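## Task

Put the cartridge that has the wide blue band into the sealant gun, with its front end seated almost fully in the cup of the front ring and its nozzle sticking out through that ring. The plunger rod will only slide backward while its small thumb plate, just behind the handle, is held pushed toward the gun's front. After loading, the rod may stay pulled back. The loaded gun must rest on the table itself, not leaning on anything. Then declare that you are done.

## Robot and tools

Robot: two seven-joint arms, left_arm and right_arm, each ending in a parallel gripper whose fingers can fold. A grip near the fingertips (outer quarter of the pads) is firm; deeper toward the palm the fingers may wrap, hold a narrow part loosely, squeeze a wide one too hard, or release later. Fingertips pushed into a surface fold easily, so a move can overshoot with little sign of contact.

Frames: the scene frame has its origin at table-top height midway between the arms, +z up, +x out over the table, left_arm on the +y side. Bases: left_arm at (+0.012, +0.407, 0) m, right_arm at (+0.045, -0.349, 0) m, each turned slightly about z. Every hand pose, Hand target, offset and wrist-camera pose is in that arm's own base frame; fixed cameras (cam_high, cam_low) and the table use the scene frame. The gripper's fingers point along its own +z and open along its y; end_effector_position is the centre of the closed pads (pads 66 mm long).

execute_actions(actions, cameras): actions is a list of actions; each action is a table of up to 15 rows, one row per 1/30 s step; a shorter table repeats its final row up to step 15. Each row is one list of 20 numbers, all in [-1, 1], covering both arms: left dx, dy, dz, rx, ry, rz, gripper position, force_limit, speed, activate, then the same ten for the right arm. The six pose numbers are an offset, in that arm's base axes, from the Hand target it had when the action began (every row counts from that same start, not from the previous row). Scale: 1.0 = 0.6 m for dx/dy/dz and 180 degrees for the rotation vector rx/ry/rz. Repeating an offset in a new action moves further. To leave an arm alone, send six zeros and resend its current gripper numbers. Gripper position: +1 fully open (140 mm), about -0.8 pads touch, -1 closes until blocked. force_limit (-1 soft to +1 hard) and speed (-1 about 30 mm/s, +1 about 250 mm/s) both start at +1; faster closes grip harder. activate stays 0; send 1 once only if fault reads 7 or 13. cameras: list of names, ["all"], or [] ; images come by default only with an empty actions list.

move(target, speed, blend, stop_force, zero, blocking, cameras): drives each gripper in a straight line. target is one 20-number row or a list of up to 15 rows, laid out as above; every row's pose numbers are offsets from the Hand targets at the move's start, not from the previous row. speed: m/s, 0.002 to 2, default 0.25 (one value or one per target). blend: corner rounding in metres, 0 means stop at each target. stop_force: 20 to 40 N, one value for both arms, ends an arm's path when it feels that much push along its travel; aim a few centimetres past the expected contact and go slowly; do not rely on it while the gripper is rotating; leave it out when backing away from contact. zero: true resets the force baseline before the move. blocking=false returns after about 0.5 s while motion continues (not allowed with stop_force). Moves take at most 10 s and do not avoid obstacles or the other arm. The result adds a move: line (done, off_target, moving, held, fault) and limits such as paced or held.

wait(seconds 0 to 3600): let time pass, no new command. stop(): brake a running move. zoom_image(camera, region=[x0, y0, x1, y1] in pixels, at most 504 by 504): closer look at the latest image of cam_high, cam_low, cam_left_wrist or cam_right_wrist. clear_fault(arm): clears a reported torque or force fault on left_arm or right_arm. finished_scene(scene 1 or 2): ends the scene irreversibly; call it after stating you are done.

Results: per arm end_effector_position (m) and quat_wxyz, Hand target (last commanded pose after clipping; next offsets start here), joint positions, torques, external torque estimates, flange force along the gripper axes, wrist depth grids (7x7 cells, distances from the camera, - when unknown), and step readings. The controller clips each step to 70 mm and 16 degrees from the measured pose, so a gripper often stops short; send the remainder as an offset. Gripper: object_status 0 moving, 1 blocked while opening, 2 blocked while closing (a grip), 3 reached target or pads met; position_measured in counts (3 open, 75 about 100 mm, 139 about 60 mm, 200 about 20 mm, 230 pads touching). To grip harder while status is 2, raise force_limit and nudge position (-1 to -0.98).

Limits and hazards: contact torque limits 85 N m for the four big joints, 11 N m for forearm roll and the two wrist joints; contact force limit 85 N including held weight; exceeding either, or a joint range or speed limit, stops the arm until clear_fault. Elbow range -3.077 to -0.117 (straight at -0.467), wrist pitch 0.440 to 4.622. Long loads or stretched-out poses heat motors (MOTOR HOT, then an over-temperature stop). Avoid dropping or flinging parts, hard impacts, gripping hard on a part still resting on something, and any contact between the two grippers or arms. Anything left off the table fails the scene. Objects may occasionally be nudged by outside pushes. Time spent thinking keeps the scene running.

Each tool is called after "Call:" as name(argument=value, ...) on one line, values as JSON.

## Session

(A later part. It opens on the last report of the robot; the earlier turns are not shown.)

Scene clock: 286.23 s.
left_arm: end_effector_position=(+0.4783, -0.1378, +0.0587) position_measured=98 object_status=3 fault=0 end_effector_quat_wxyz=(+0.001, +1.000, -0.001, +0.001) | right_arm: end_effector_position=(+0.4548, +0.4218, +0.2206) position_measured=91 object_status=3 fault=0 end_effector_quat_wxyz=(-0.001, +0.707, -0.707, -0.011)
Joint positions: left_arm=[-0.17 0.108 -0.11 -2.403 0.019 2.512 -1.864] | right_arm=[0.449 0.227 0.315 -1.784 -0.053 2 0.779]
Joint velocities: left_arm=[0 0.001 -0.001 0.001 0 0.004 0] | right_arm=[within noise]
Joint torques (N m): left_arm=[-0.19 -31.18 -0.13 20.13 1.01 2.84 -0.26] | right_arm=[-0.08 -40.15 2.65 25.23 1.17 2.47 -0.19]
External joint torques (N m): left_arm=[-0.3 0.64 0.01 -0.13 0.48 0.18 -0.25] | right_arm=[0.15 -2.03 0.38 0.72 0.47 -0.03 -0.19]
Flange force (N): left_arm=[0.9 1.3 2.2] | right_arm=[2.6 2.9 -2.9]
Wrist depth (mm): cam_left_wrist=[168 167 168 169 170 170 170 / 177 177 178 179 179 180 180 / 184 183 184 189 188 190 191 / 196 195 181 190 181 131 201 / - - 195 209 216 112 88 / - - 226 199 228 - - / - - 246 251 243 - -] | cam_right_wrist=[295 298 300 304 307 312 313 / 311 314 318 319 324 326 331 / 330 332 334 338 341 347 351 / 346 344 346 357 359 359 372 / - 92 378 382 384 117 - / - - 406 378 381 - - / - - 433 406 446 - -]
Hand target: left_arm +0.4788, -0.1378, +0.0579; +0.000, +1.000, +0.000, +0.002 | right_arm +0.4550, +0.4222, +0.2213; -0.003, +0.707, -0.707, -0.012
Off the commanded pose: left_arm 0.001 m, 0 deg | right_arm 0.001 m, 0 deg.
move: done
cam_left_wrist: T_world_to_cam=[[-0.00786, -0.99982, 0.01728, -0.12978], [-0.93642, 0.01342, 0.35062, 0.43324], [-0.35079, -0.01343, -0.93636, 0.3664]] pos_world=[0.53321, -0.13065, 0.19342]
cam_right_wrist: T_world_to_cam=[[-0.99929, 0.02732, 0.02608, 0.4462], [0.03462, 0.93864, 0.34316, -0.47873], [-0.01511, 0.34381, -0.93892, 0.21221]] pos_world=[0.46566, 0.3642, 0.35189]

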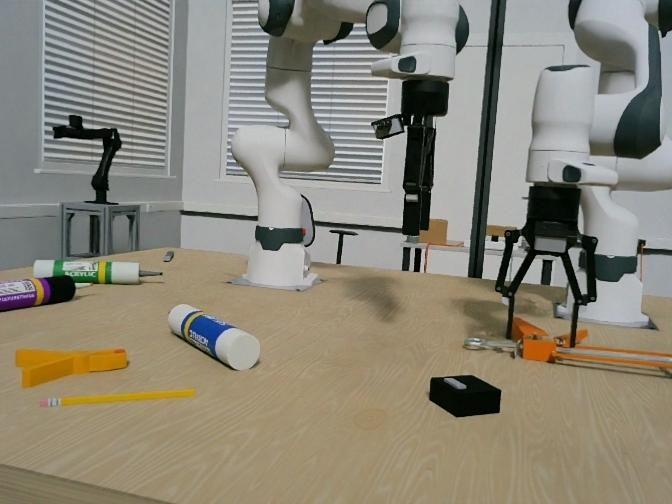

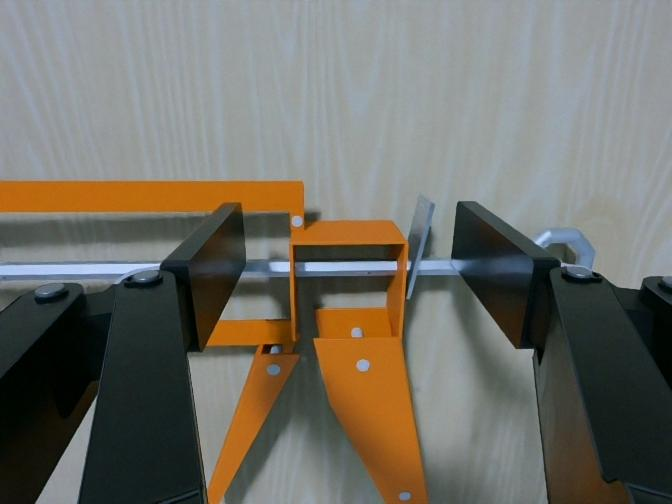

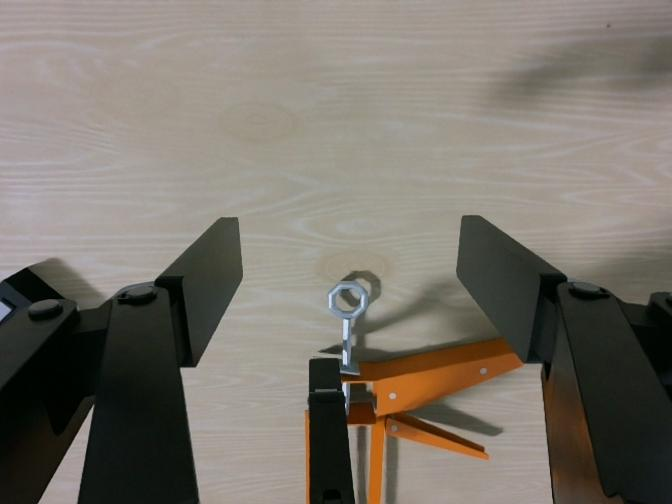

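Call:
move(target=[[0.001,-0.001,-0.011,0,0,0,0.25,-0.2,0.3,0,0,0,0,0,0,0,0.3,-0.5,0,0],[0.001,-0.001,-0.011,0,0,0,-1,-0.6,-1,0,0,0,0,0,0,0,0.3,-0.5,0,0]], speed=0.12, cameras=["cam_low","cam_left_wrist","cam_right_wrist"])

Call:
zoom_image(camera="cam_low", region=[452, 290, 652, 390])

Scene clock: 297.40 s.
left_arm: end_effector_position=(+0.4806, -0.1383, +0.0532) position_measured=151 object_status=0 fault=0 end_effector_quat_wxyz=(+0.001, +1.000, -0.002, +0.003) | right_arm: end_effector_position=(+0.4548, +0.4218, +0.2206) position_measured=91 object_status=3 fault=0 end_effector_quat_wxyz=(-0.001, +0.707, -0.707, -0.011)
Joint positions: left_arm=[-0.171 0.123 -0.107 -2.402 0.024 2.53 -1.865] | right_arm=[0.449 0.227 0.315 -1.784 -0.053 2 0.779]
Joint torques (N m): left_arm=[-0.85 -29.66 -0.6 18.75 0.77 2.67 -0.37] | right_arm=[-0.07 -40.12 2.72 25.24 1.19 2.45 -0.19]
External joint torques (N m): left_arm=[-0.84 2.47 -0.32 -1.32 0.24 0.01 -0.37] | right_arm=[-0.14 -1.98 0.18 0.79 0.47 -0.05 -0.19]
Flange force (N): left_arm=[1.0 2.5 6.2] | right_arm=[2.7 2.3 -3.0]
Wrist depth (mm): cam_left_wrist=[164 163 164 165 165 165 166 / 171 172 173 174 174 175 175 / 178 179 179 183 184 186 186 / 191 192 131 178 157 193 196 / - 82 - 205 192 93 79 / - - 193 189 190 - - / - - - 241 202 - -] | cam_right_wrist=[295 297 299 305 307 311 313 / 310 314 316 321 323 325 330 / 331 330 337 338 342 348 349 / 345 345 353 357 359 359 375 / - - 384 383 388 117 - / - - 404 377 381 - - / - - 433 406 448 - -]
Hand target: left_arm +0.4794, -0.1384, +0.0513; +0.000, +1.000, +0.000, +0.002 | right_arm +0.4550, +0.4222, +0.2213; -0.003, +0.707, -0.707, -0.012
Off the commanded pose: left_arm 0.002 m, 0 deg | right_arm 0.001 m, 0 deg.
move: done
cam_left_wrist: T_world_to_cam=[[-0.00982, -0.9998, 0.01763, -0.1292], [-0.93789, 0.01532, 0.34658, 0.43845], [-0.34678, -0.01313, -0.93785, 0.36031]] pos_world=[0.5349, -0.13116, 0.18824]
cam_right_wrist: T_world_to_cam=[[-0.99928, 0.02729, 0.02618, 0.44618], [0.03462, 0.93864, 0.34315, -0.47873], [-0.01521, 0.34381, -0.93892, 0.21226]] pos_world=[0.46566, 0.3642, 0.35189]

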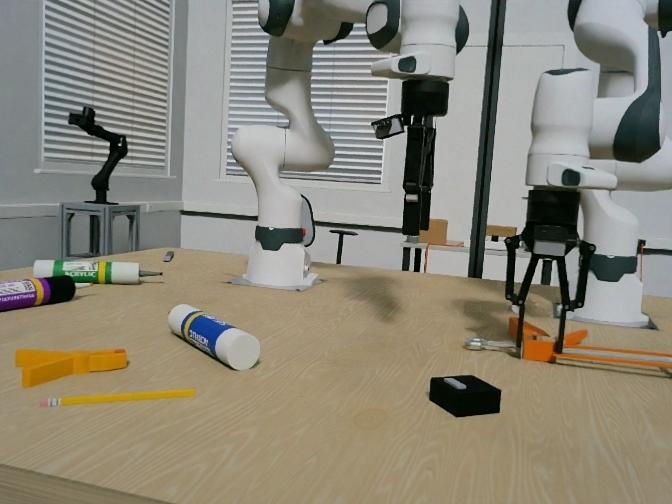

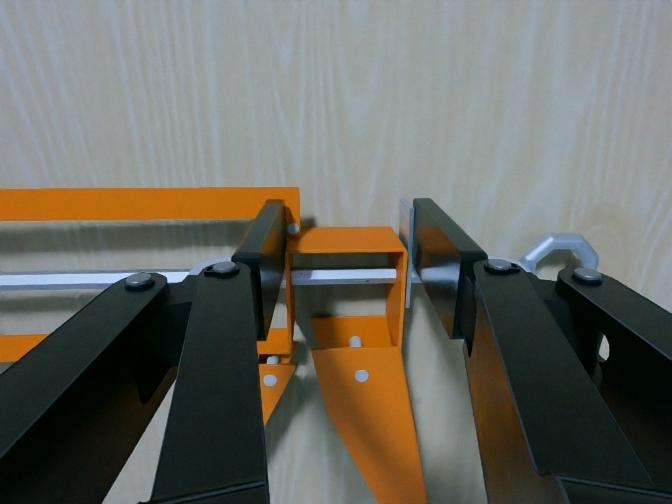

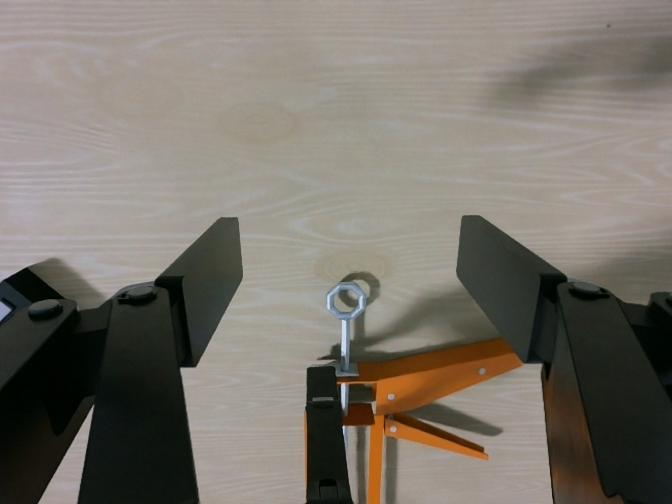

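Scaled by 2.520 from the camera's image (finer frame: 960x720).

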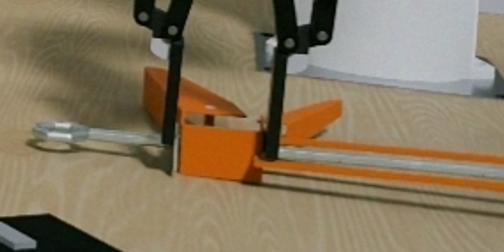

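Call:
move(target=[[0,0,0,0,0,0,-1,-0.6,-1,0,-0.007,0.1,-0.14,0.111,0,0,0.05,-0.5,0,0],[0,0,0,0,0,0,-1,-0.6,-1,0,-0.007,0.152,-0.267,0.111,0,0,0.05,-0.5,0,0]], speed=0.1, cameras=["cam_low","cam_left_wrist","cam_right_wrist"])

Call:
zoom_image(camera="cam_low", region=[412, 260, 612, 390])

Scene clock: 333.83 s.
left_arm: end_effector_position=(+0.4806, -0.1383, +0.0532) position_measured=151 object_status=2 fault=0 end_effector_quat_wxyz=(+0.001, +1.000, -0.002, +0.003) | right_arm: end_effector_position=(+0.4502, +0.5125, +0.0611) position_measured=123 object_status=3 fault=0 end_effector_quat_wxyz=(-0.124, +0.698, -0.693, -0.135)
Joint positions: left_arm=[-0.171 0.123 -0.107 -2.402 0.024 2.53 -1.865] | right_arm=[0.405 0.471 0.39 -2 0.238 2.668 0.529]
Joint velocities: left_arm=[within noise] | right_arm=[0.002 0 -0.002 0 0.001 0.003 0.002]
Joint torques (N m): left_arm=[-0.86 -29.7 -0.63 18.68 0.77 2.68 -0.36] | right_arm=[0.61 -42.7 5.5 22.74 0.12 2.68 0.2]
External joint torques (N m): left_arm=[-0.73 2.46 -0.24 -1.43 0.24 0.01 -0.37] | right_arm=[0.66 -0.94 -0.53 1.33 0.03 -0.14 0.21]
Flange force (N): left_arm=[0.7 2.2 6.2] | right_arm=[-4.6 -2.6 -0.4]
Wrist depth (mm): cam_left_wrist=[165 163 164 165 165 166 166 / 172 172 173 174 175 174 176 / 178 178 179 184 185 184 182 / 191 191 131 178 158 192 196 / - 82 - 205 192 93 79 / - - 193 189 191 - - / - - - 242 202 - -] | cam_right_wrist=[137 141 140 141 143 144 146 / 152 154 155 157 158 161 163 / 171 172 175 177 179 182 184 / 194 192 188 194 194 203 212 / - - 234 229 231 - 94 / - - 271 223 233 - - / - - 323 181 351 - -]
Hand target: left_arm +0.4794, -0.1384, +0.0513; +0.000, +1.000, +0.000, +0.002 | right_arm +0.4508, +0.5134, +0.0611; -0.125, +0.696, -0.694, -0.134
Off the commanded pose: left_arm 0.002 m, 0 deg | right_arm 0.001 m, 0 deg.
move: done
cam_left_wrist: T_world_to_cam=[[-0.00982, -0.9998, 0.01763, -0.1292], [-0.93789, 0.01532, 0.34658, 0.43845], [-0.34678, -0.01313, -0.93785, 0.36031]] pos_world=[0.5349, -0.13116, 0.18824]
cam_right_wrist: T_world_to_cam=[[-0.99934, 0.01174, 0.0343, 0.45077], [0.03111, 0.76323, 0.64538, -0.43595], [-0.01861, 0.64602, -0.76309, -0.13288]] pos_world=[0.46157, 0.41328, 0.16449]

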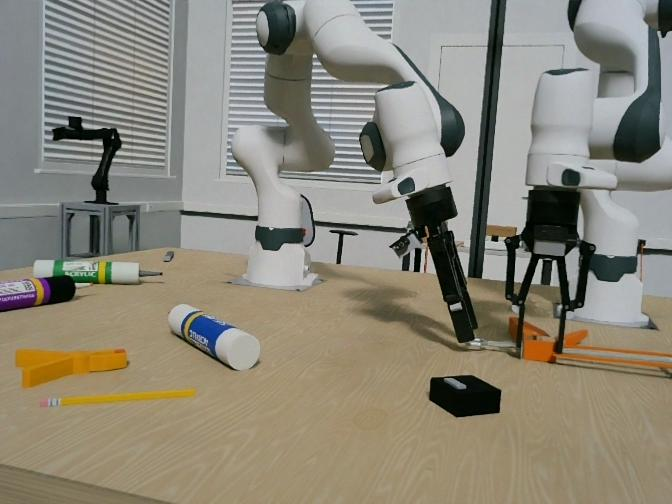

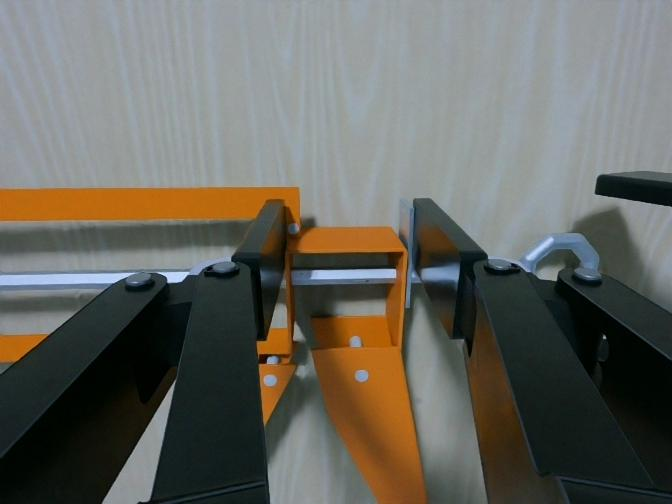

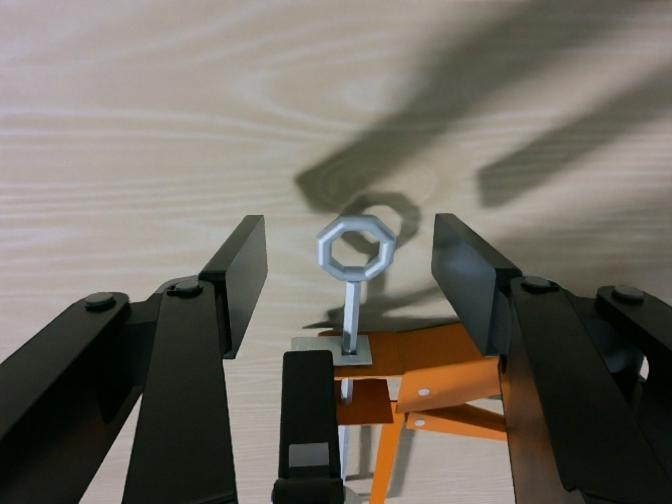

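Scaled by 2.520 from the camera's image (finer frame: 960x720).

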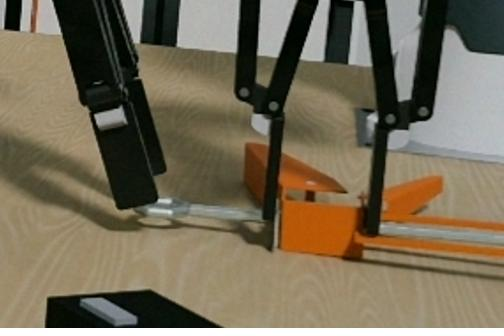

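Call:
move(target=[[0,0,0,0,0,0,-1,-0.6,-1,0,-0.003,0.01,-0.010,0,0,0,0.05,-0.5,0,0],[0,0,0,0,0,0,-1,-0.6,-1,0,-0.003,0.01,-0.010,0,0,0,-1,0.0,-1,0]], speed=0.1)

Call:
move(target=[0,0,0,0,0,0,-1,-0.6,-1,0,-0.004,-0.12,0.004,0,0,0,-1,0.0,-1,0], speed=0.06, stop_force=40, cameras=["cam_low","cam_left_wrist","cam_right_wrist"])

Scene clock: 356.10 s.
left_arm: end_effector_position=(+0.4815, -0.1373, +0.0532) position_measured=151 object_status=2 fault=0 end_effector_quat_wxyz=(+0.001, +1.000, +0.001, +0.004) | right_arm: end_effector_position=(+0.4523, +0.5204, +0.0600) position_measured=232 object_status=0 fault=0 end_effector_quat_wxyz=(-0.130, +0.697, -0.692, -0.133)
Joint positions: left_arm=[-0.172 0.124 -0.105 -2.401 0.024 2.532 -1.869] | right_arm=[0.428 0.484 0.377 -1.986 0.235 2.683 0.537]
Joint torques (N m): left_arm=[-0.99 -31.1 -0.87 19.76 0.59 2.74 -0.16] | right_arm=[0.82 -40.45 5.89 20.78 0.1 2.18 0.11]
External joint torques (N m): left_arm=[-0.89 1.09 -0.52 -0.38 0.06 0.06 -0.16] | right_arm=[1.1 1.86 0.1 -0.64 0.02 -0.68 0.12]
Flange force (N): left_arm=[0.8 2.2 2.8] | right_arm=[-2.9 -1.8 3.9]
Wrist depth (mm): cam_left_wrist=[164 163 164 165 165 165 166 / 172 172 173 174 174 175 175 / 178 179 180 184 185 186 186 / 191 192 131 177 157 192 174 / - 82 - 205 192 93 79 / - - 188 188 191 - - / - - - 241 201 - -] | cam_right_wrist=[137 138 139 140 140 142 143 / 152 153 154 155 157 158 160 / 171 172 174 172 177 179 181 / 195 197 200 174 198 207 209 / 227 222 83 82 94 94 213 / - - - - - - - / - - - - - - -]
Hand target: left_arm +0.4794, -0.1384, +0.0513; +0.000, +1.000, +0.000, +0.002 | right_arm +0.4490, +0.5194, +0.0551; -0.125, +0.696, -0.694, -0.134
Off the commanded pose: left_arm 0.003 m, 0 deg | right_arm 0.006 m, 1 deg.
move: off_target (right_arm)

Scene clock: 359.13 s.
left_arm: end_effector_position=(+0.4814, -0.1376, +0.0532) position_measured=151 object_status=2 fault=0 end_effector_quat_wxyz=(+0.001, +1.000, +0.001, +0.004) | right_arm: end_effector_position=(+0.4458, +0.4480, +0.0572) position_measured=232 object_status=3 fault=0 end_effector_quat_wxyz=(-0.124, +0.695, -0.695, -0.135)
Joint positions: left_arm=[-0.172 0.124 -0.105 -2.401 0.024 2.532 -1.869] | right_arm=[0.231 0.378 0.485 -2.169 0.301 2.71 0.405]
Joint torques (N m): left_arm=[-0.75 -31.12 -0.75 19.92 0.58 2.72 -0.14] | right_arm=[-0.09 -37.61 6.05 20.87 -0.02 2.67 -0.25]
External joint torques (N m): left_arm=[-0.71 1.16 -0.44 -0.24 0.05 0.04 -0.14] | right_arm=[-0.1 -1 0.27 0.44 0.03 -0.04 -0.24]
Flange force (N): left_arm=[1.5 2.0 2.8] | right_arm=[0.7 0.8 -2.8]
Wrist depth (mm): cam_left_wrist=[165 163 164 165 165 166 166 / 172 172 173 174 174 174 175 / 178 179 180 184 184 185 186 / 191 192 131 177 157 191 195 / - 82 - 206 193 93 79 / - - 189 188 190 - - / - - - 241 202 - -] | cam_right_wrist=[135 137 137 139 139 141 143 / 148 150 151 154 156 158 160 / 167 168 171 174 177 179 181 / 190 192 195 188 198 207 210 / 222 217 83 82 94 94 247 / - - - - - - - / - - - - - - -]
Hand target: left_arm +0.4794, -0.1384, +0.0513; +0.000, +1.000, +0.000, +0.002 | right_arm +0.4466, +0.4474, +0.0575; -0.125, +0.696, -0.694, -0.134
Off the commanded pose: left_arm 0.003 m, 0 deg | right_arm 0.001 m, 0 deg.
move: done
cam_left_wrist: T_world_to_cam=[[-0.00479, -0.99984, 0.01745, -0.13084], [-0.93848, 0.01052, 0.34517, 0.43886], [-0.3453, -0.01472, -0.93838, 0.3596]] pos_world=[0.5354, -0.13014, 0.18824]
cam_right_wrist: T_world_to_cam=[[-0.99917, 0.01772, 0.03666, 0.44441], [0.03721, 0.76257, 0.64584, -0.38661], [-0.01651, 0.64666, -0.7626, -0.09547]] pos_world=[0.45685, 0.34868, 0.16059]

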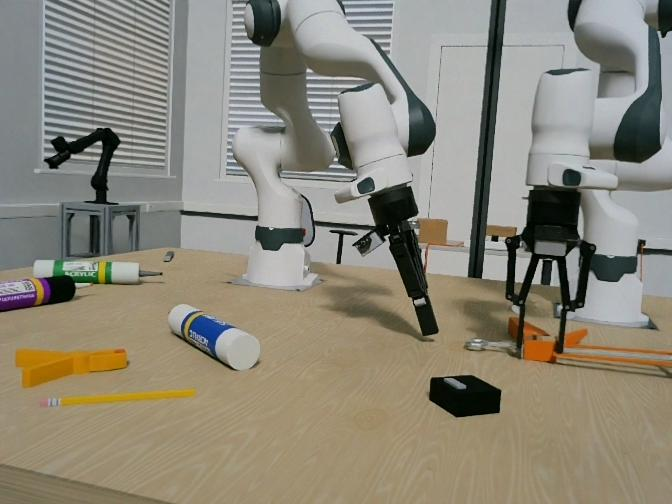

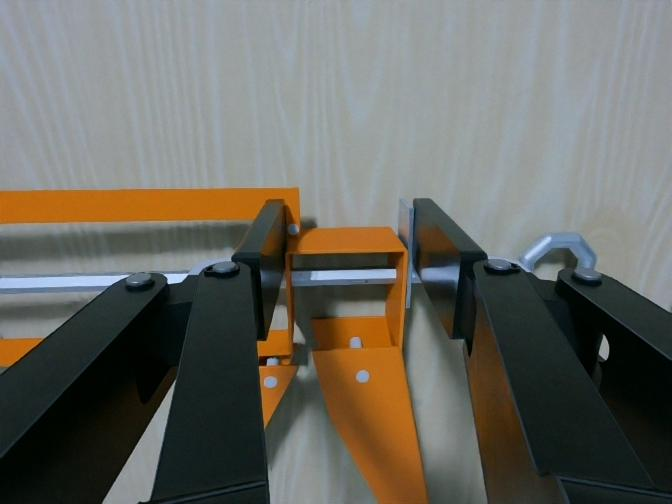

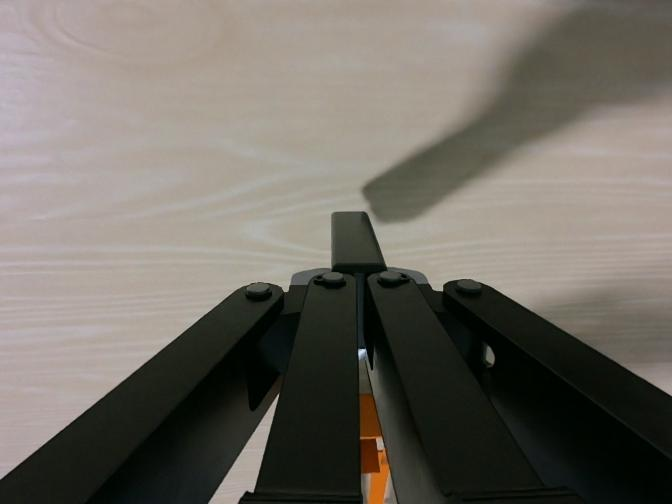

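Call:
move(target=[[0,0,0,0,0,0,-1,-0.6,-1,0,0,0.03,0.07,0,0,0,-0.98,0,-1,0],[0,0,0,0,0,0,-1,-0.6,-1,0,0.004,0.10,0.06,0,0,0,-0.1,-0.5,0,0],[0,0,0,0,0,0,-1,-0.6,-1,0,0.004,0.122,-0.016,0,0,0,-0.1,-0.5,0,0]], speed=0.1, cameras=["cam_low","cam_right_wrist"])

Call:
zoom_image(camera="cam_low", region=[412, 280, 572, 390])

Scene clock: 377.23 s.
left_arm: end_effector_position=(+0.4814, -0.1376, +0.0532) position_measured=151 object_status=2 fault=0 end_effector_quat_wxyz=(+0.001, +1.000, +0.001, +0.004) | right_arm: end_effector_position=(+0.4484, +0.5197, +0.0479) position_measured=141 object_status=3 fault=0 end_effector_quat_wxyz=(-0.124, +0.697, -0.693, -0.135)
Joint positions: left_arm=[-0.172 0.124 -0.105 -2.401 0.024 2.532 -1.869] | right_arm=[0.416 0.508 0.391 -1.987 0.218 2.693 0.548]
Joint velocities: left_arm=[within noise] | right_arm=[0.003 -0.001 -0.002 0 0 0.004 -0.001]
Joint torques (N m): left_arm=[-0.79 -31.14 -0.72 19.86 0.57 2.73 -0.13] | right_arm=[0.02 -43.47 6.01 22.44 0.07 2.68 0.19]
External joint torques (N m): left_arm=[-0.82 0.97 -0.49 -0.15 0.05 0.07 -0.13] | right_arm=[0.16 -1.26 -0.36 1.52 0.01 -0.13 0.2]
Flange force (N): left_arm=[1.3 2.1 2.4] | right_arm=[-3.9 -2.7 -1.3]
Wrist depth (mm): cam_left_wrist=[165 163 164 165 165 166 166 / 172 173 173 174 174 175 175 / 179 179 179 184 185 185 184 / 191 192 131 177 157 192 196 / - 82 - 205 192 93 79 / - - 189 188 190 - - / - - - 241 201 - -] | cam_right_wrist=[126 127 128 130 131 132 134 / 139 140 142 144 146 147 149 / 156 159 160 163 165 167 169 / 179 181 171 179 170 188 195 / - - 135 215 212 - 94 / - - 239 208 215 - - / - - - 174 - - -]
Hand target: left_arm +0.4794, -0.1384, +0.0513; +0.000, +1.000, +0.000, +0.002 | right_arm +0.4490, +0.5206, +0.0479; -0.125, +0.696, -0.694, -0.134
Off the commanded pose: left_arm 0.003 m, 0 deg | right_arm 0.001 m, 0 deg.
move: done
cam_right_wrist: T_world_to_cam=[[-0.99932, 0.01276, 0.03464, 0.44875], [0.03211, 0.76321, 0.64535, -0.43332], [-0.01821, 0.64602, -0.7631, -0.14782]] pos_world=[0.45967, 0.42048, 0.15129]

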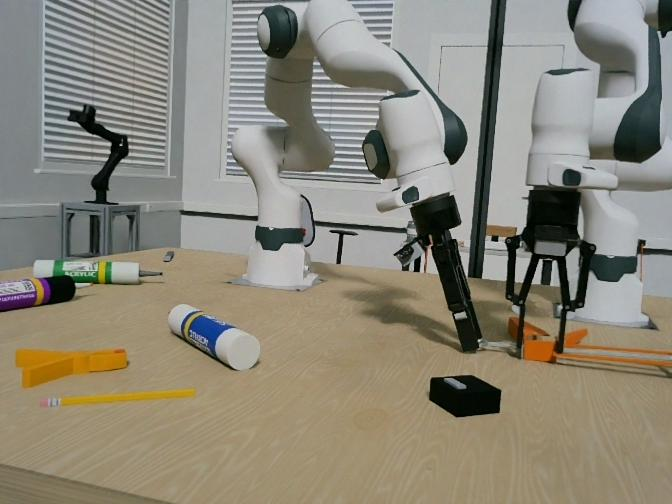

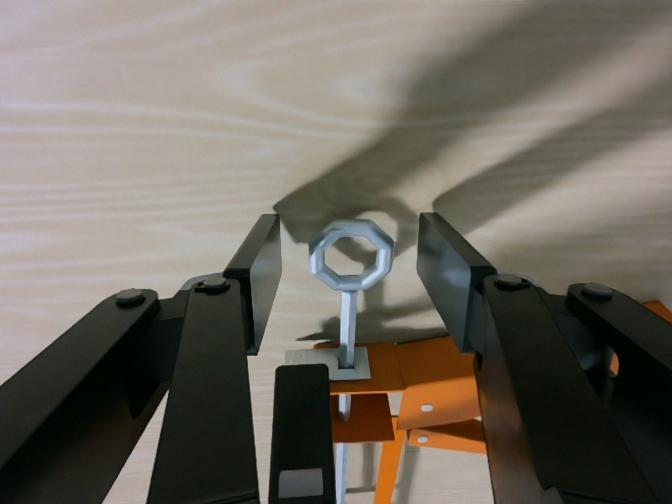

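Scaled by 3.150 from the camera's image (finer frame: 960x720).

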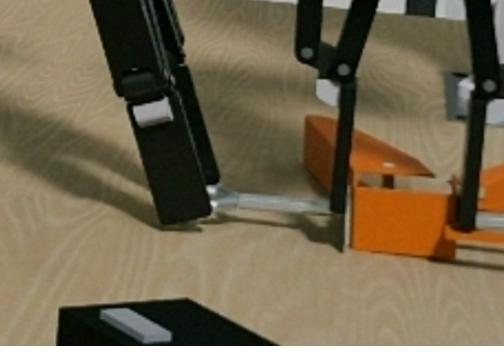

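Call:
move(target=[[0,0,0,0,0,0,-1,-0.6,-1,0,0,0.01,0.003,0,0,0,-0.1,-0.5,0,0],[0,0,0,0,0,0,-1,-0.6,-1,0,0,0.01,0.003,0,0,0,-1,0.0,-1,0]], speed=0.1, cameras=["cam_right_wrist"])

Scene clock: 384.30 s.
left_arm: end_effector_position=(+0.4814, -0.1376, +0.0532) position_measured=151 object_status=2 fault=0 end_effector_quat_wxyz=(+0.001, +1.000, +0.001, +0.004) | right_arm: end_effector_position=(+0.4480, +0.5270, +0.0507) position_measured=178 object_status=0 fault=0 end_effector_quat_wxyz=(-0.125, +0.698, -0.692, -0.134)
Joint positions: left_arm=[-0.172 0.124 -0.105 -2.401 0.024 2.532 -1.869] | right_arm=[0.436 0.512 0.38 -1.97 0.217 2.686 0.557]
Joint torques (N m): left_arm=[-1.39 -30.2 -1.35 18.57 0.58 2.38 -0.1] | right_arm=[0.28 -41.75 5.58 22.54 -0.03 3.09 0.11]
External joint torques (N m): left_arm=[-1.26 2.02 -0.97 -1.59 0.05 -0.3 -0.1] | right_arm=[0.51 0.87 -0.6 1.43 -0.11 0.26 0.12]
Flange force (N): left_arm=[-0.9 2.4 4.2] | right_arm=[-5.7 -5.6 4.8]
Wrist depth (mm): cam_left_wrist=[165 163 164 164 165 165 166 / 172 173 173 174 175 175 176 / 178 179 179 183 184 185 186 / 191 192 131 177 157 192 151 / - 82 - 206 192 93 79 / - - 190 188 189 - - / - - - 241 201 - -] | cam_right_wrist=[129 130 130 132 133 134 136 / 143 144 145 147 151 151 151 / 160 161 163 162 168 170 171 / 182 184 182 180 173 193 198 / 206 - 88 209 - - 207 / - - - 205 - - - / - - - 281 - - -]
Hand target: left_arm +0.4794, -0.1384, +0.0513; +0.000, +1.000, +0.000, +0.002 | right_arm +0.4490, +0.5266, +0.0497; -0.125, +0.696, -0.694, -0.134
Off the commanded pose: left_arm 0.003 m, 0 deg | right_arm 0.001 m, 0 deg.
move: done
cam_right_wrist: T_world_to_cam=[[-0.99944, 0.01065, 0.03185, 0.44956], [0.02872, 0.76258, 0.64626, -0.43885], [-0.0174, 0.64681, -0.76245, -0.15123]] pos_world=[0.45928, 0.42769, 0.15399]

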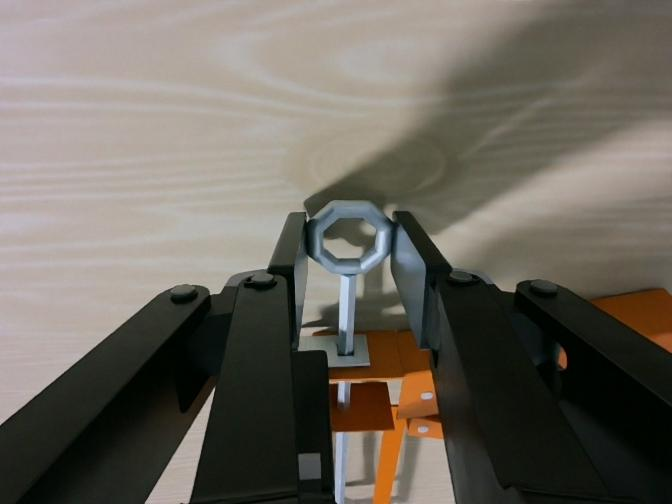

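Gripped. Pull.

Call:
move(target=[0,0,0,0,0,0,-1,-0.6,-1,0,-0.0095,-0.267,0.0,0,0,0,-1,0.0,-1,0], speed=0.06, stop_force=38, cameras=["all"])

Scene clock: 391.93 s.
left_arm: end_effector_position=(+0.4831, -0.1448, +0.0567) position_measured=151 object_status=2 fault=0 end_effector_quat_wxyz=(+0.002, +1.000, -0.006, +0.009) | right_arm: end_effector_position=(+0.4435, +0.3705, +0.0513) position_measured=178 object_status=2 fault=0 end_effector_quat_wxyz=(-0.127, +0.691, -0.698, -0.136)
Joint positions: left_arm=[-0.182 0.119 -0.108 -2.399 0.024 2.535 -1.869] | right_arm=[-0.038 0.294 0.64 -2.334 0.383 2.74 0.234]
Joint torques (N m): left_arm=[3.23 -27.61 3.26 16.74 1 2.06 -0.08] | right_arm=[-1.91 -32.94 4.29 18.58 -1.22 1.7 -0.7]
External joint torques (N m): left_arm=[3.19 4.52 3.5 -3.46 0.47 -0.63 -0.08] | right_arm=[-1.94 -2.6 -1.18 -0.85 -1.04 -0.86 -0.69]
Flange force (N): left_arm=[1.6 -6.0 10.0] | right_arm=[5.3 3.7 -11.0]
Wrist depth (mm): cam_left_wrist=[168 167 168 168 169 170 170 / 176 176 177 178 178 179 179 / 182 182 183 188 188 189 190 / 197 195 131 178 157 196 197 / - 82 - 207 192 93 79 / - - 191 187 188 - - / - - - 240 199 - -] | cam_right_wrist=[130 131 132 134 135 136 138 / 144 145 146 149 151 153 155 / 162 164 166 165 171 174 175 / 186 187 185 183 175 199 203 / 209 - 88 226 - - 232 / - - - 267 - - - / - - - 304 - - -]
Hand target: left_arm +0.4794, -0.1384, +0.0513; +0.000, +1.000, +0.000, +0.002 | right_arm +0.4433, +0.3664, +0.0497; -0.125, +0.696, -0.694, -0.134
Off the commanded pose: left_arm 0.009 m, 1 deg | right_arm 0.004 m, 1 deg.
move: off_target (right_arm)
cam_left_wrist: T_world_to_cam=[[-0.0178, -0.99964, 0.0201, -0.13196], [-0.94149, 0.02353, 0.33623, 0.4432], [-0.33658, -0.01294, -0.94156, 0.35966]] pos_world=[0.53597, -0.13768, 0.19228]
cam_right_wrist: T_world_to_cam=[[-0.99896, 0.02802, 0.03603, 0.43973], [0.04472, 0.75865, 0.64996, -0.32569], [-0.00912, 0.6509, -0.75911, -0.05502]] pos_world=[0.45334, 0.27058, 0.15408]

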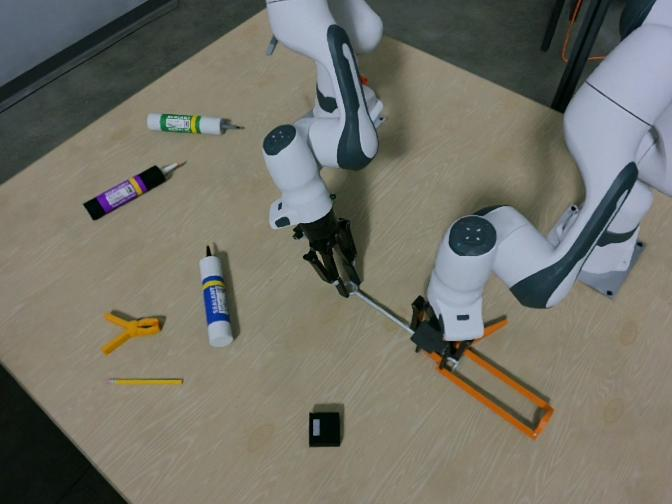

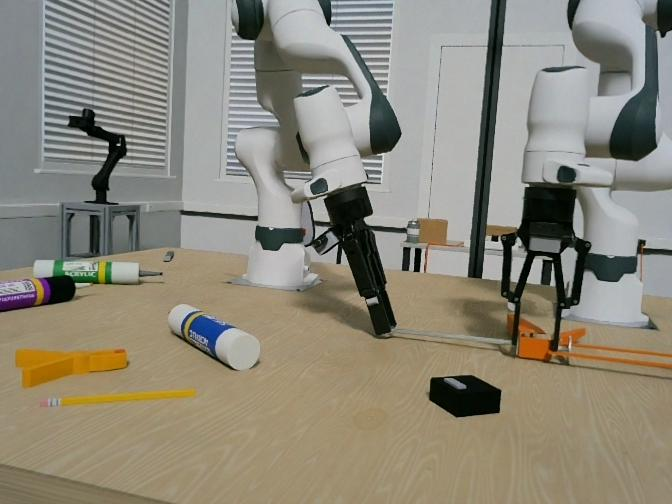

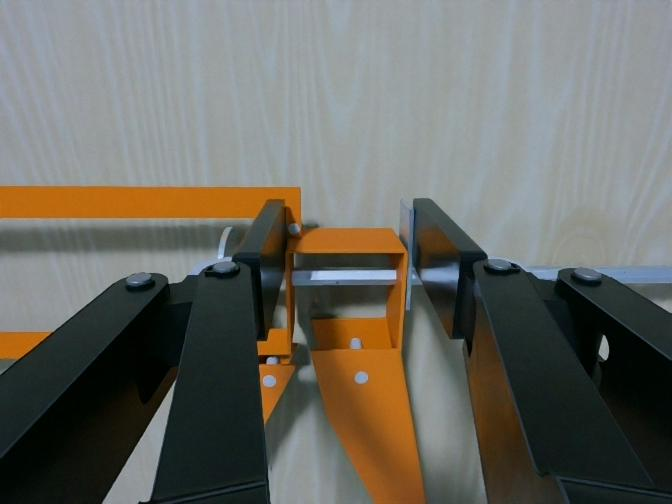

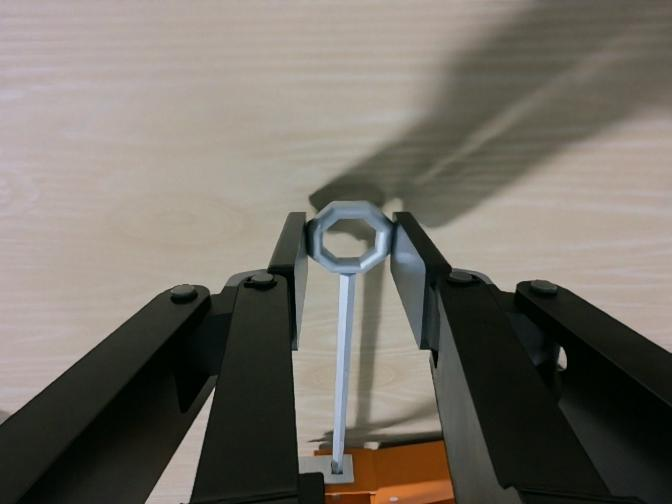

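Call:
move(target=[[0,0,0,0,0,0,0.25,-0.6,-0.3,0,0,0,0,0,0,0,-1,0.0,-1,0],[0,0,0.12,0,0,0,0.25,-0.6,-0.3,0,0,0,0,0,0,0,-1,0.0,-1,0],[0,-0.119,0.12,0,0,0,-0.9,-0.6,0,0,0,0,0,0,0,0,-1,0.0,-1,0],[0,-0.119,0.011,0,0,0,-0.9,-0.6,0,0,0,0,0,0,0,0,-1,0.0,-1,0]], speed=0.12, cameras=["cam_left_wrist","cam_right_wrist"])

Scene clock: 431.03 s.
left_arm: end_effector_position=(+0.4787, -0.2102, +0.0587) position_measured=233 object_status=3 fault=0 end_effector_quat_wxyz=(+0.000, +1.000, -0.003, +0.001) | right_arm: end_effector_position=(+0.4437, +0.3684, +0.0505) position_measured=178 object_status=2 fault=0 end_effector_quat_wxyz=(-0.127, +0.695, -0.695, -0.135)
Joint positions: left_arm=[-0.25 0.171 -0.163 -2.316 0.045 2.485 -2.01] | right_arm=[-0.042 0.294 0.641 -2.336 0.379 2.741 0.223]
Joint velocities: left_arm=[-0.001 -0.001 0 -0.001 0.001 0.005 -0.005] | right_arm=[within noise]
Joint torques (N m): left_arm=[-0.28 -33.44 -0.08 20.49 1.06 2.8 -0.29] | right_arm=[-0.35 -31.43 4.54 19.89 -0.39 2.1 -0.11]
External joint torques (N m): left_arm=[-0.28 0.57 0.6 -0.14 0.49 0.16 -0.29] | right_arm=[-0.26 -0.87 -0.85 0.33 -0.22 -0.5 -0.1]
Flange force (N): left_arm=[0.9 1.1 2.2] | right_arm=[-0.5 -1.6 -2.9]
Wrist depth (mm): cam_left_wrist=[167 167 169 169 169 169 170 / 176 177 177 179 179 180 180 / 182 185 189 189 190 191 191 / 178 178 183 117 200 200 201 / 189 - - - 94 86 218 / - - - - - - - / - - - - - - -] | cam_right_wrist=[130 131 132 133 134 135 137 / 144 145 146 148 151 152 153 / 162 163 165 164 169 172 174 / 185 186 184 182 174 196 201 / 208 - 88 219 - - 229 / - - - 270 - - - / - - - 303 - - -]
Hand target: left_arm +0.4794, -0.2098, +0.0579; +0.000, +1.000, +0.000, +0.002 | right_arm +0.4433, +0.3664, +0.0497; -0.125, +0.696, -0.694, -0.134
Off the commanded pose: left_arm 0.001 m, 0 deg | right_arm 0.002 m, 0 deg.
move: done
cam_left_wrist: T_world_to_cam=[[-0.01248, -0.99977, 0.01721, -0.19989], [-0.93621, 0.01773, 0.35098, 0.43529], [-0.35121, -0.01173, -0.93622, 0.3661]] pos_world=[0.5336, -0.20327, 0.19342]
cam_right_wrist: T_world_to_cam=[[-0.99933, 0.01819, 0.03171, 0.44411], [0.03442, 0.76039, 0.64855, -0.31949], [-0.01231, 0.64921, -0.76051, -0.05211]] pos_world=[0.45417, 0.26869, 0.15349]

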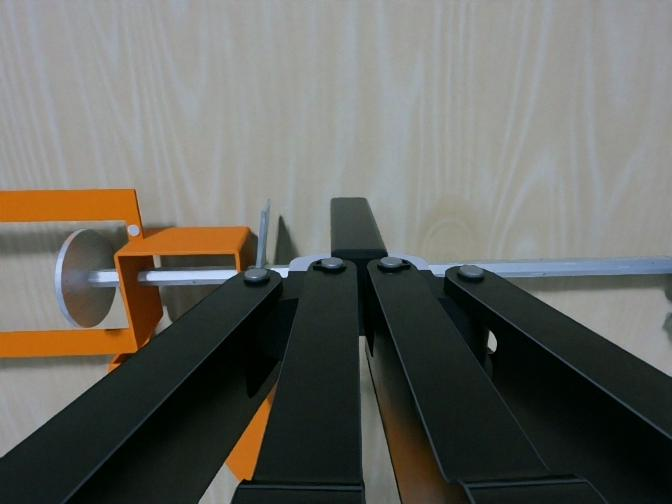

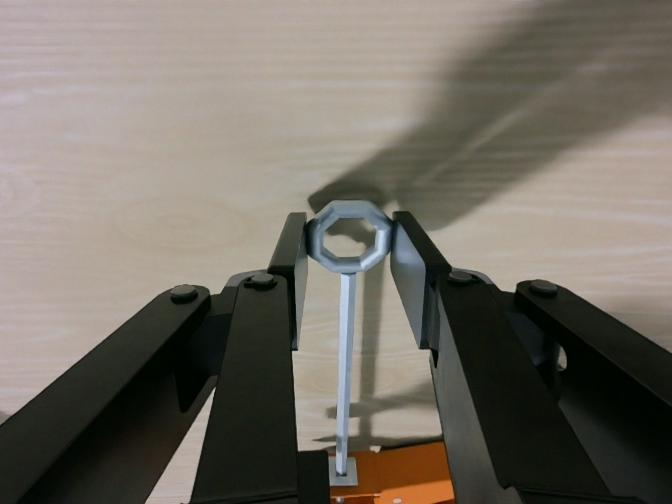

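Call:
move(target=[0,0.105,0,0,0,0,-0.9,-0.6,0,0,0,0,0,0,0,0,-1,0.0,-1,0], speed=0.05, stop_force=30, cameras=["cam_left_wrist","cam_right_wrist","cam_high"])

Scene clock: 440.60 s.
left_arm: end_effector_position=(+0.4781, -0.1550, +0.0584) position_measured=233 object_status=3 fault=0 end_effector_quat_wxyz=(+0.001, +1.000, -0.004, +0.002) | right_arm: end_effector_position=(+0.4437, +0.3721, +0.0525) position_measured=178 object_status=2 fault=0 end_effector_quat_wxyz=(-0.129, +0.697, -0.692, -0.135)
Joint positions: left_arm=[-0.167 0.119 -0.145 -2.389 0.029 2.512 -1.896] | right_arm=[-0.04 0.293 0.645 -2.333 0.379 2.743 0.223]
Joint torques (N m): left_arm=[5.29 -32.4 5.09 19.03 1.13 2.49 0.16] | right_arm=[-2.79 -31.75 2.19 17.8 -0.59 1.47 -0.13]
External joint torques (N m): left_arm=[5.31 -0.26 5.49 -1.29 0.59 -0.17 0.16] | right_arm=[-2.65 -1.37 -3.16 -1.78 -0.41 -1.13 -0.12]
Flange force (N): left_arm=[-1.1 -11.8 0.1] | right_arm=[5.8 1.7 -8.0]
Wrist depth (mm): cam_left_wrist=[167 168 169 169 170 170 171 / 176 177 178 179 179 180 181 / 183 183 188 188 190 191 192 / 199 200 178 117 200 200 201 / 210 - - - 94 86 219 / - - - - - - - / - - - - - - -] | cam_right_wrist=[131 132 133 135 135 137 138 / 146 147 148 150 152 154 155 / 164 166 167 168 172 174 176 / 187 190 187 184 175 199 203 / 212 - 88 228 - - 231 / - - - 278 - - - / - - - 319 - - -]
Hand target: left_arm +0.4794, -0.1468, +0.0579; +0.000, +1.000, +0.000, +0.002 | right_arm +0.4433, +0.3664, +0.0497; -0.125, +0.696, -0.694, -0.134
Off the commanded pose: left_arm 0.008 m, 1 deg | right_arm 0.006 m, 0 deg.
move: off_target (left_arm)
cam_left_wrist: T_world_to_cam=[[-0.0155, -0.99972, 0.01807, -0.14337], [-0.93719, 0.02083, 0.3482, 0.43501], [-0.34848, -0.01154, -0.93725, 0.36512]] pos_world=[0.5327, -0.14818, 0.19333]
cam_right_wrist: T_world_to_cam=[[-0.99954, 0.01316, 0.02738, 0.44614], [0.02782, 0.75857, 0.65099, -0.32022], [-0.0122, 0.65146, -0.75859, -0.05398]] pos_world=[0.45419, 0.2722, 0.15529]
Images, in order (width x height): cam_high 672x504, cam_left_wrist 672x504, cam_right_wrist 672x504.

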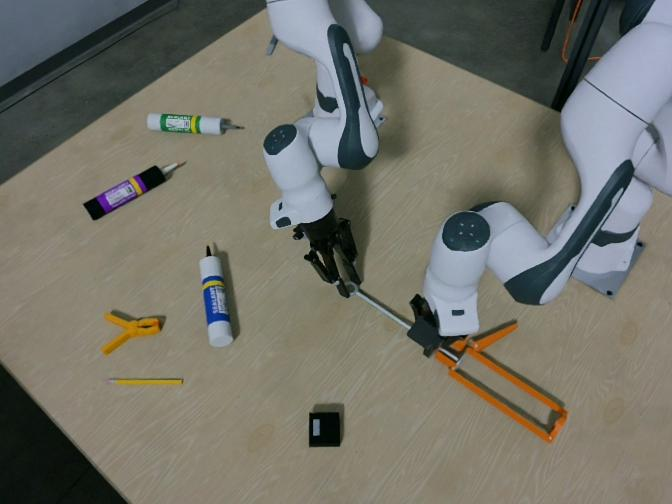

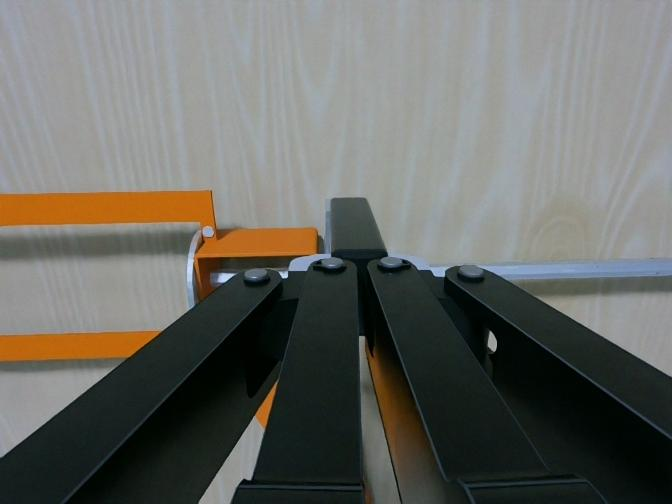

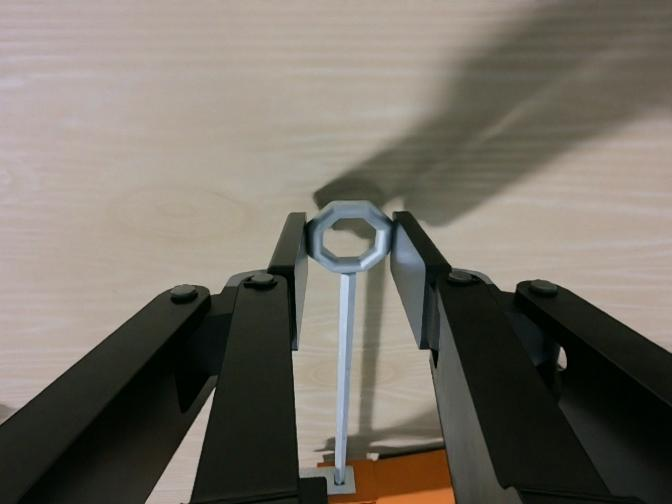

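Call:
move(target=[[0,-0.02,0,0,0,0,-0.9,-0.6,0,0,0,0,0,0,0,0,0.2,0.0,-0.5,0],[0,-0.02,0.28,0,0,0,-0.9,-0.6,0,0,0,-0.03,0.2,-0.111,0,0,0.2,0.0,-0.5,0]], speed=0.2)

Call:
move(target=[0,0.1,0.15,0,0,0,-0.9,-0.6,0,0,0.366,-0.36,0.08,0,0,0.787,0.6,0.0,0,0], speed=0.4, cameras=["cam_high","cam_left_wrist","cam_right_wrist"])

Scene clock: 493.53 s.
left_arm: end_effector_position=(+0.4798, -0.1588, +0.2262) position_measured=233 object_status=3 fault=0 end_effector_quat_wxyz=(-0.001, +1.000, +0.001, +0.004) | right_arm: end_effector_position=(+0.4439, +0.3488, +0.1707) position_measured=104 object_status=3 fault=0 end_effector_quat_wxyz=(-0.005, +0.708, -0.706, -0.013)
Joint positions: left_arm=[-0.173 -0.136 -0.144 -2.209 -0.016 2.08 -1.882] | right_arm=[0.122 0.111 0.545 -2.082 -0.038 2.183 0.682]
Joint velocities: left_arm=[within noise] | right_arm=[0.001 -0.001 -0.001 0 0.001 -0.001 0.006]
Joint torques (N m): left_arm=[0.12 -27.26 0.92 24.79 0.27 2.5 0.22] | right_arm=[0.44 -30.41 1.7 25.15 0.22 2.11 0.19]
External joint torques (N m): left_arm=[0.09 0.14 0.43 0.29 -0.54 -0.16 0.22] | right_arm=[0.42 -0.36 -0.25 1.62 -0.42 -0.41 0.19]
Flange force (N): left_arm=[1.3 -0.5 -0.9] | right_arm=[-4.5 -4.9 -2.8]
Wrist depth (mm): cam_left_wrist=[315 317 319 317 320 320 320 / 332 333 337 338 335 339 340 / 353 353 349 346 352 351 359 / 376 373 368 102 373 381 382 / 401 - - - 94 86 407 / - - - - - - - / - - - - - - -] | cam_right_wrist=[252 255 258 260 262 264 268 / 267 268 272 274 277 282 283 / 281 284 287 291 292 297 299 / 299 298 298 309 309 309 320 / - - 326 330 334 111 - / - - 351 353 358 - - / - - 380 382 383 - -]
Hand target: left_arm +0.4794, -0.1588, +0.2259; +0.000, +1.000, +0.000, +0.002 | right_arm +0.4433, +0.3484, +0.1697; -0.003, +0.707, -0.707, -0.012
Off the commanded pose: left_arm 0.001 m, 0 deg | right_arm 0.001 m, 0 deg.
move: done

Scene clock: 498.63 s.
left_arm: end_effector_position=(+0.4793, -0.1007, +0.3147) position_measured=233 object_status=3 fault=0 end_effector_quat_wxyz=(+0.001, +1.000, +0.003, +0.001) | right_arm: end_effector_position=(+0.6628, +0.1345, +0.2185) position_measured=53 object_status=3 fault=0 end_effector_quat_wxyz=(+0.010, +0.901, +0.434, -0.005)
Joint positions: left_arm=[-0.147 -0.228 -0.054 -2.078 -0.015 1.853 -1.771] | right_arm=[-0.556 0.641 1.031 -1.484 -0.575 1.799 -1.946]
Joint velocities: left_arm=[within noise] | right_arm=[0 0.001 0 0 -0.001 -0.001 -0.005]
Joint torques (N m): left_arm=[0.28 -25.22 0.51 25.45 1.33 2.51 0.2] | right_arm=[0.05 -38.43 16.62 22.98 0.54 2.2 -0.2]
External joint torques (N m): left_arm=[0.33 -0.42 0.4 0.37 0.47 -0.16 0.2] | right_arm=[0.05 -0.58 0.21 1.66 -0.31 -0.41 -0.2]
Flange force (N): left_arm=[0.2 -1.2 -1.4] | right_arm=[6.3 5.5 -4.2]
Wrist depth (mm): cam_left_wrist=[393 392 393 394 394 399 399 / 412 412 415 418 418 417 420 / 433 433 433 430 442 438 450 / 466 473 465 102 468 474 478 / 489 - - - 94 86 506 / - - - - - - - / - - - - - - -] | cam_right_wrist=[299 299 299 294 301 300 302 / 316 317 316 279 318 314 318 / 335 337 336 297 338 340 337 / 358 134 355 317 361 141 363 / - 133 383 389 387 131 100 / - 413 417 418 416 413 - / - 448 447 452 455 446 -]
Hand target: left_arm +0.4794, -0.0988, +0.3159; +0.000, +1.000, +0.000, +0.002 | right_arm +0.6629, +0.1324, +0.2177; +0.010, +0.900, +0.436, -0.006
Off the commanded pose: left_arm 0.002 m, 0 deg | right_arm 0.002 m, 0 deg.
move: done; limits=paced
cam_left_wrist: T_world_to_cam=[[-0.00146, -0.99982, 0.01871, -0.10054], [-0.93679, 0.00792, 0.3498, 0.34375], [-0.34988, -0.01702, -0.93664, 0.6063]] pos_world=[0.53401, -0.09292, 0.44952]
cam_right_wrist: T_world_to_cam=[[0.76493, -0.6436, 0.02576, -0.41712], [-0.61129, -0.71276, 0.34395, 0.43454], [-0.203, -0.27884, -0.93863, 0.52044]] pos_world=[0.69035, 0.18638, 0.34979]

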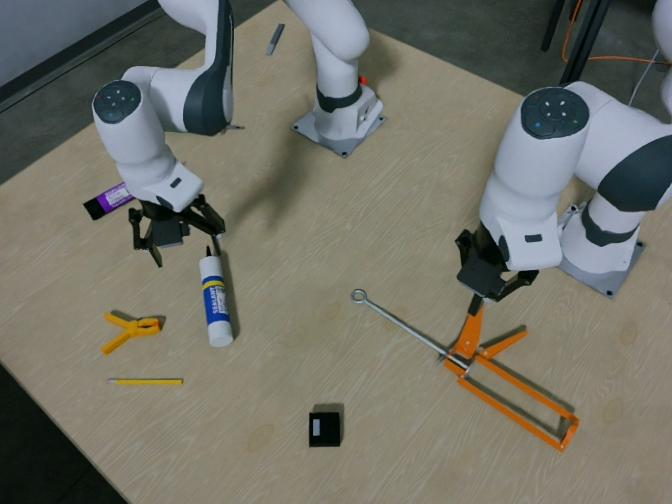

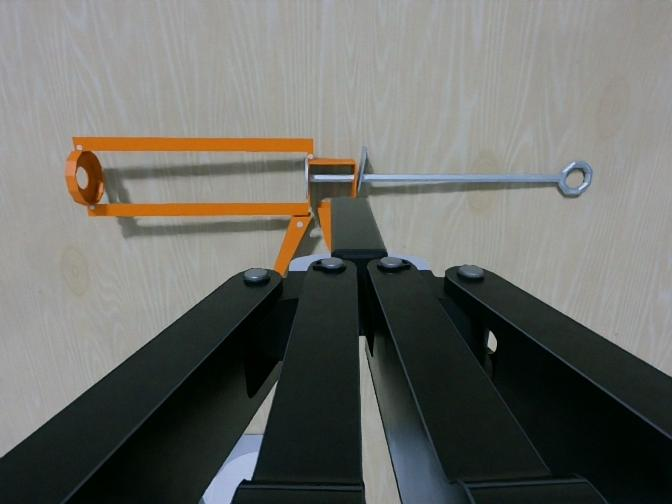

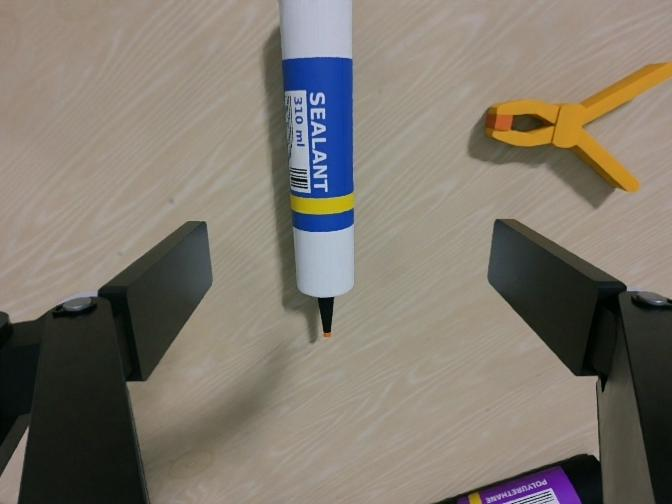

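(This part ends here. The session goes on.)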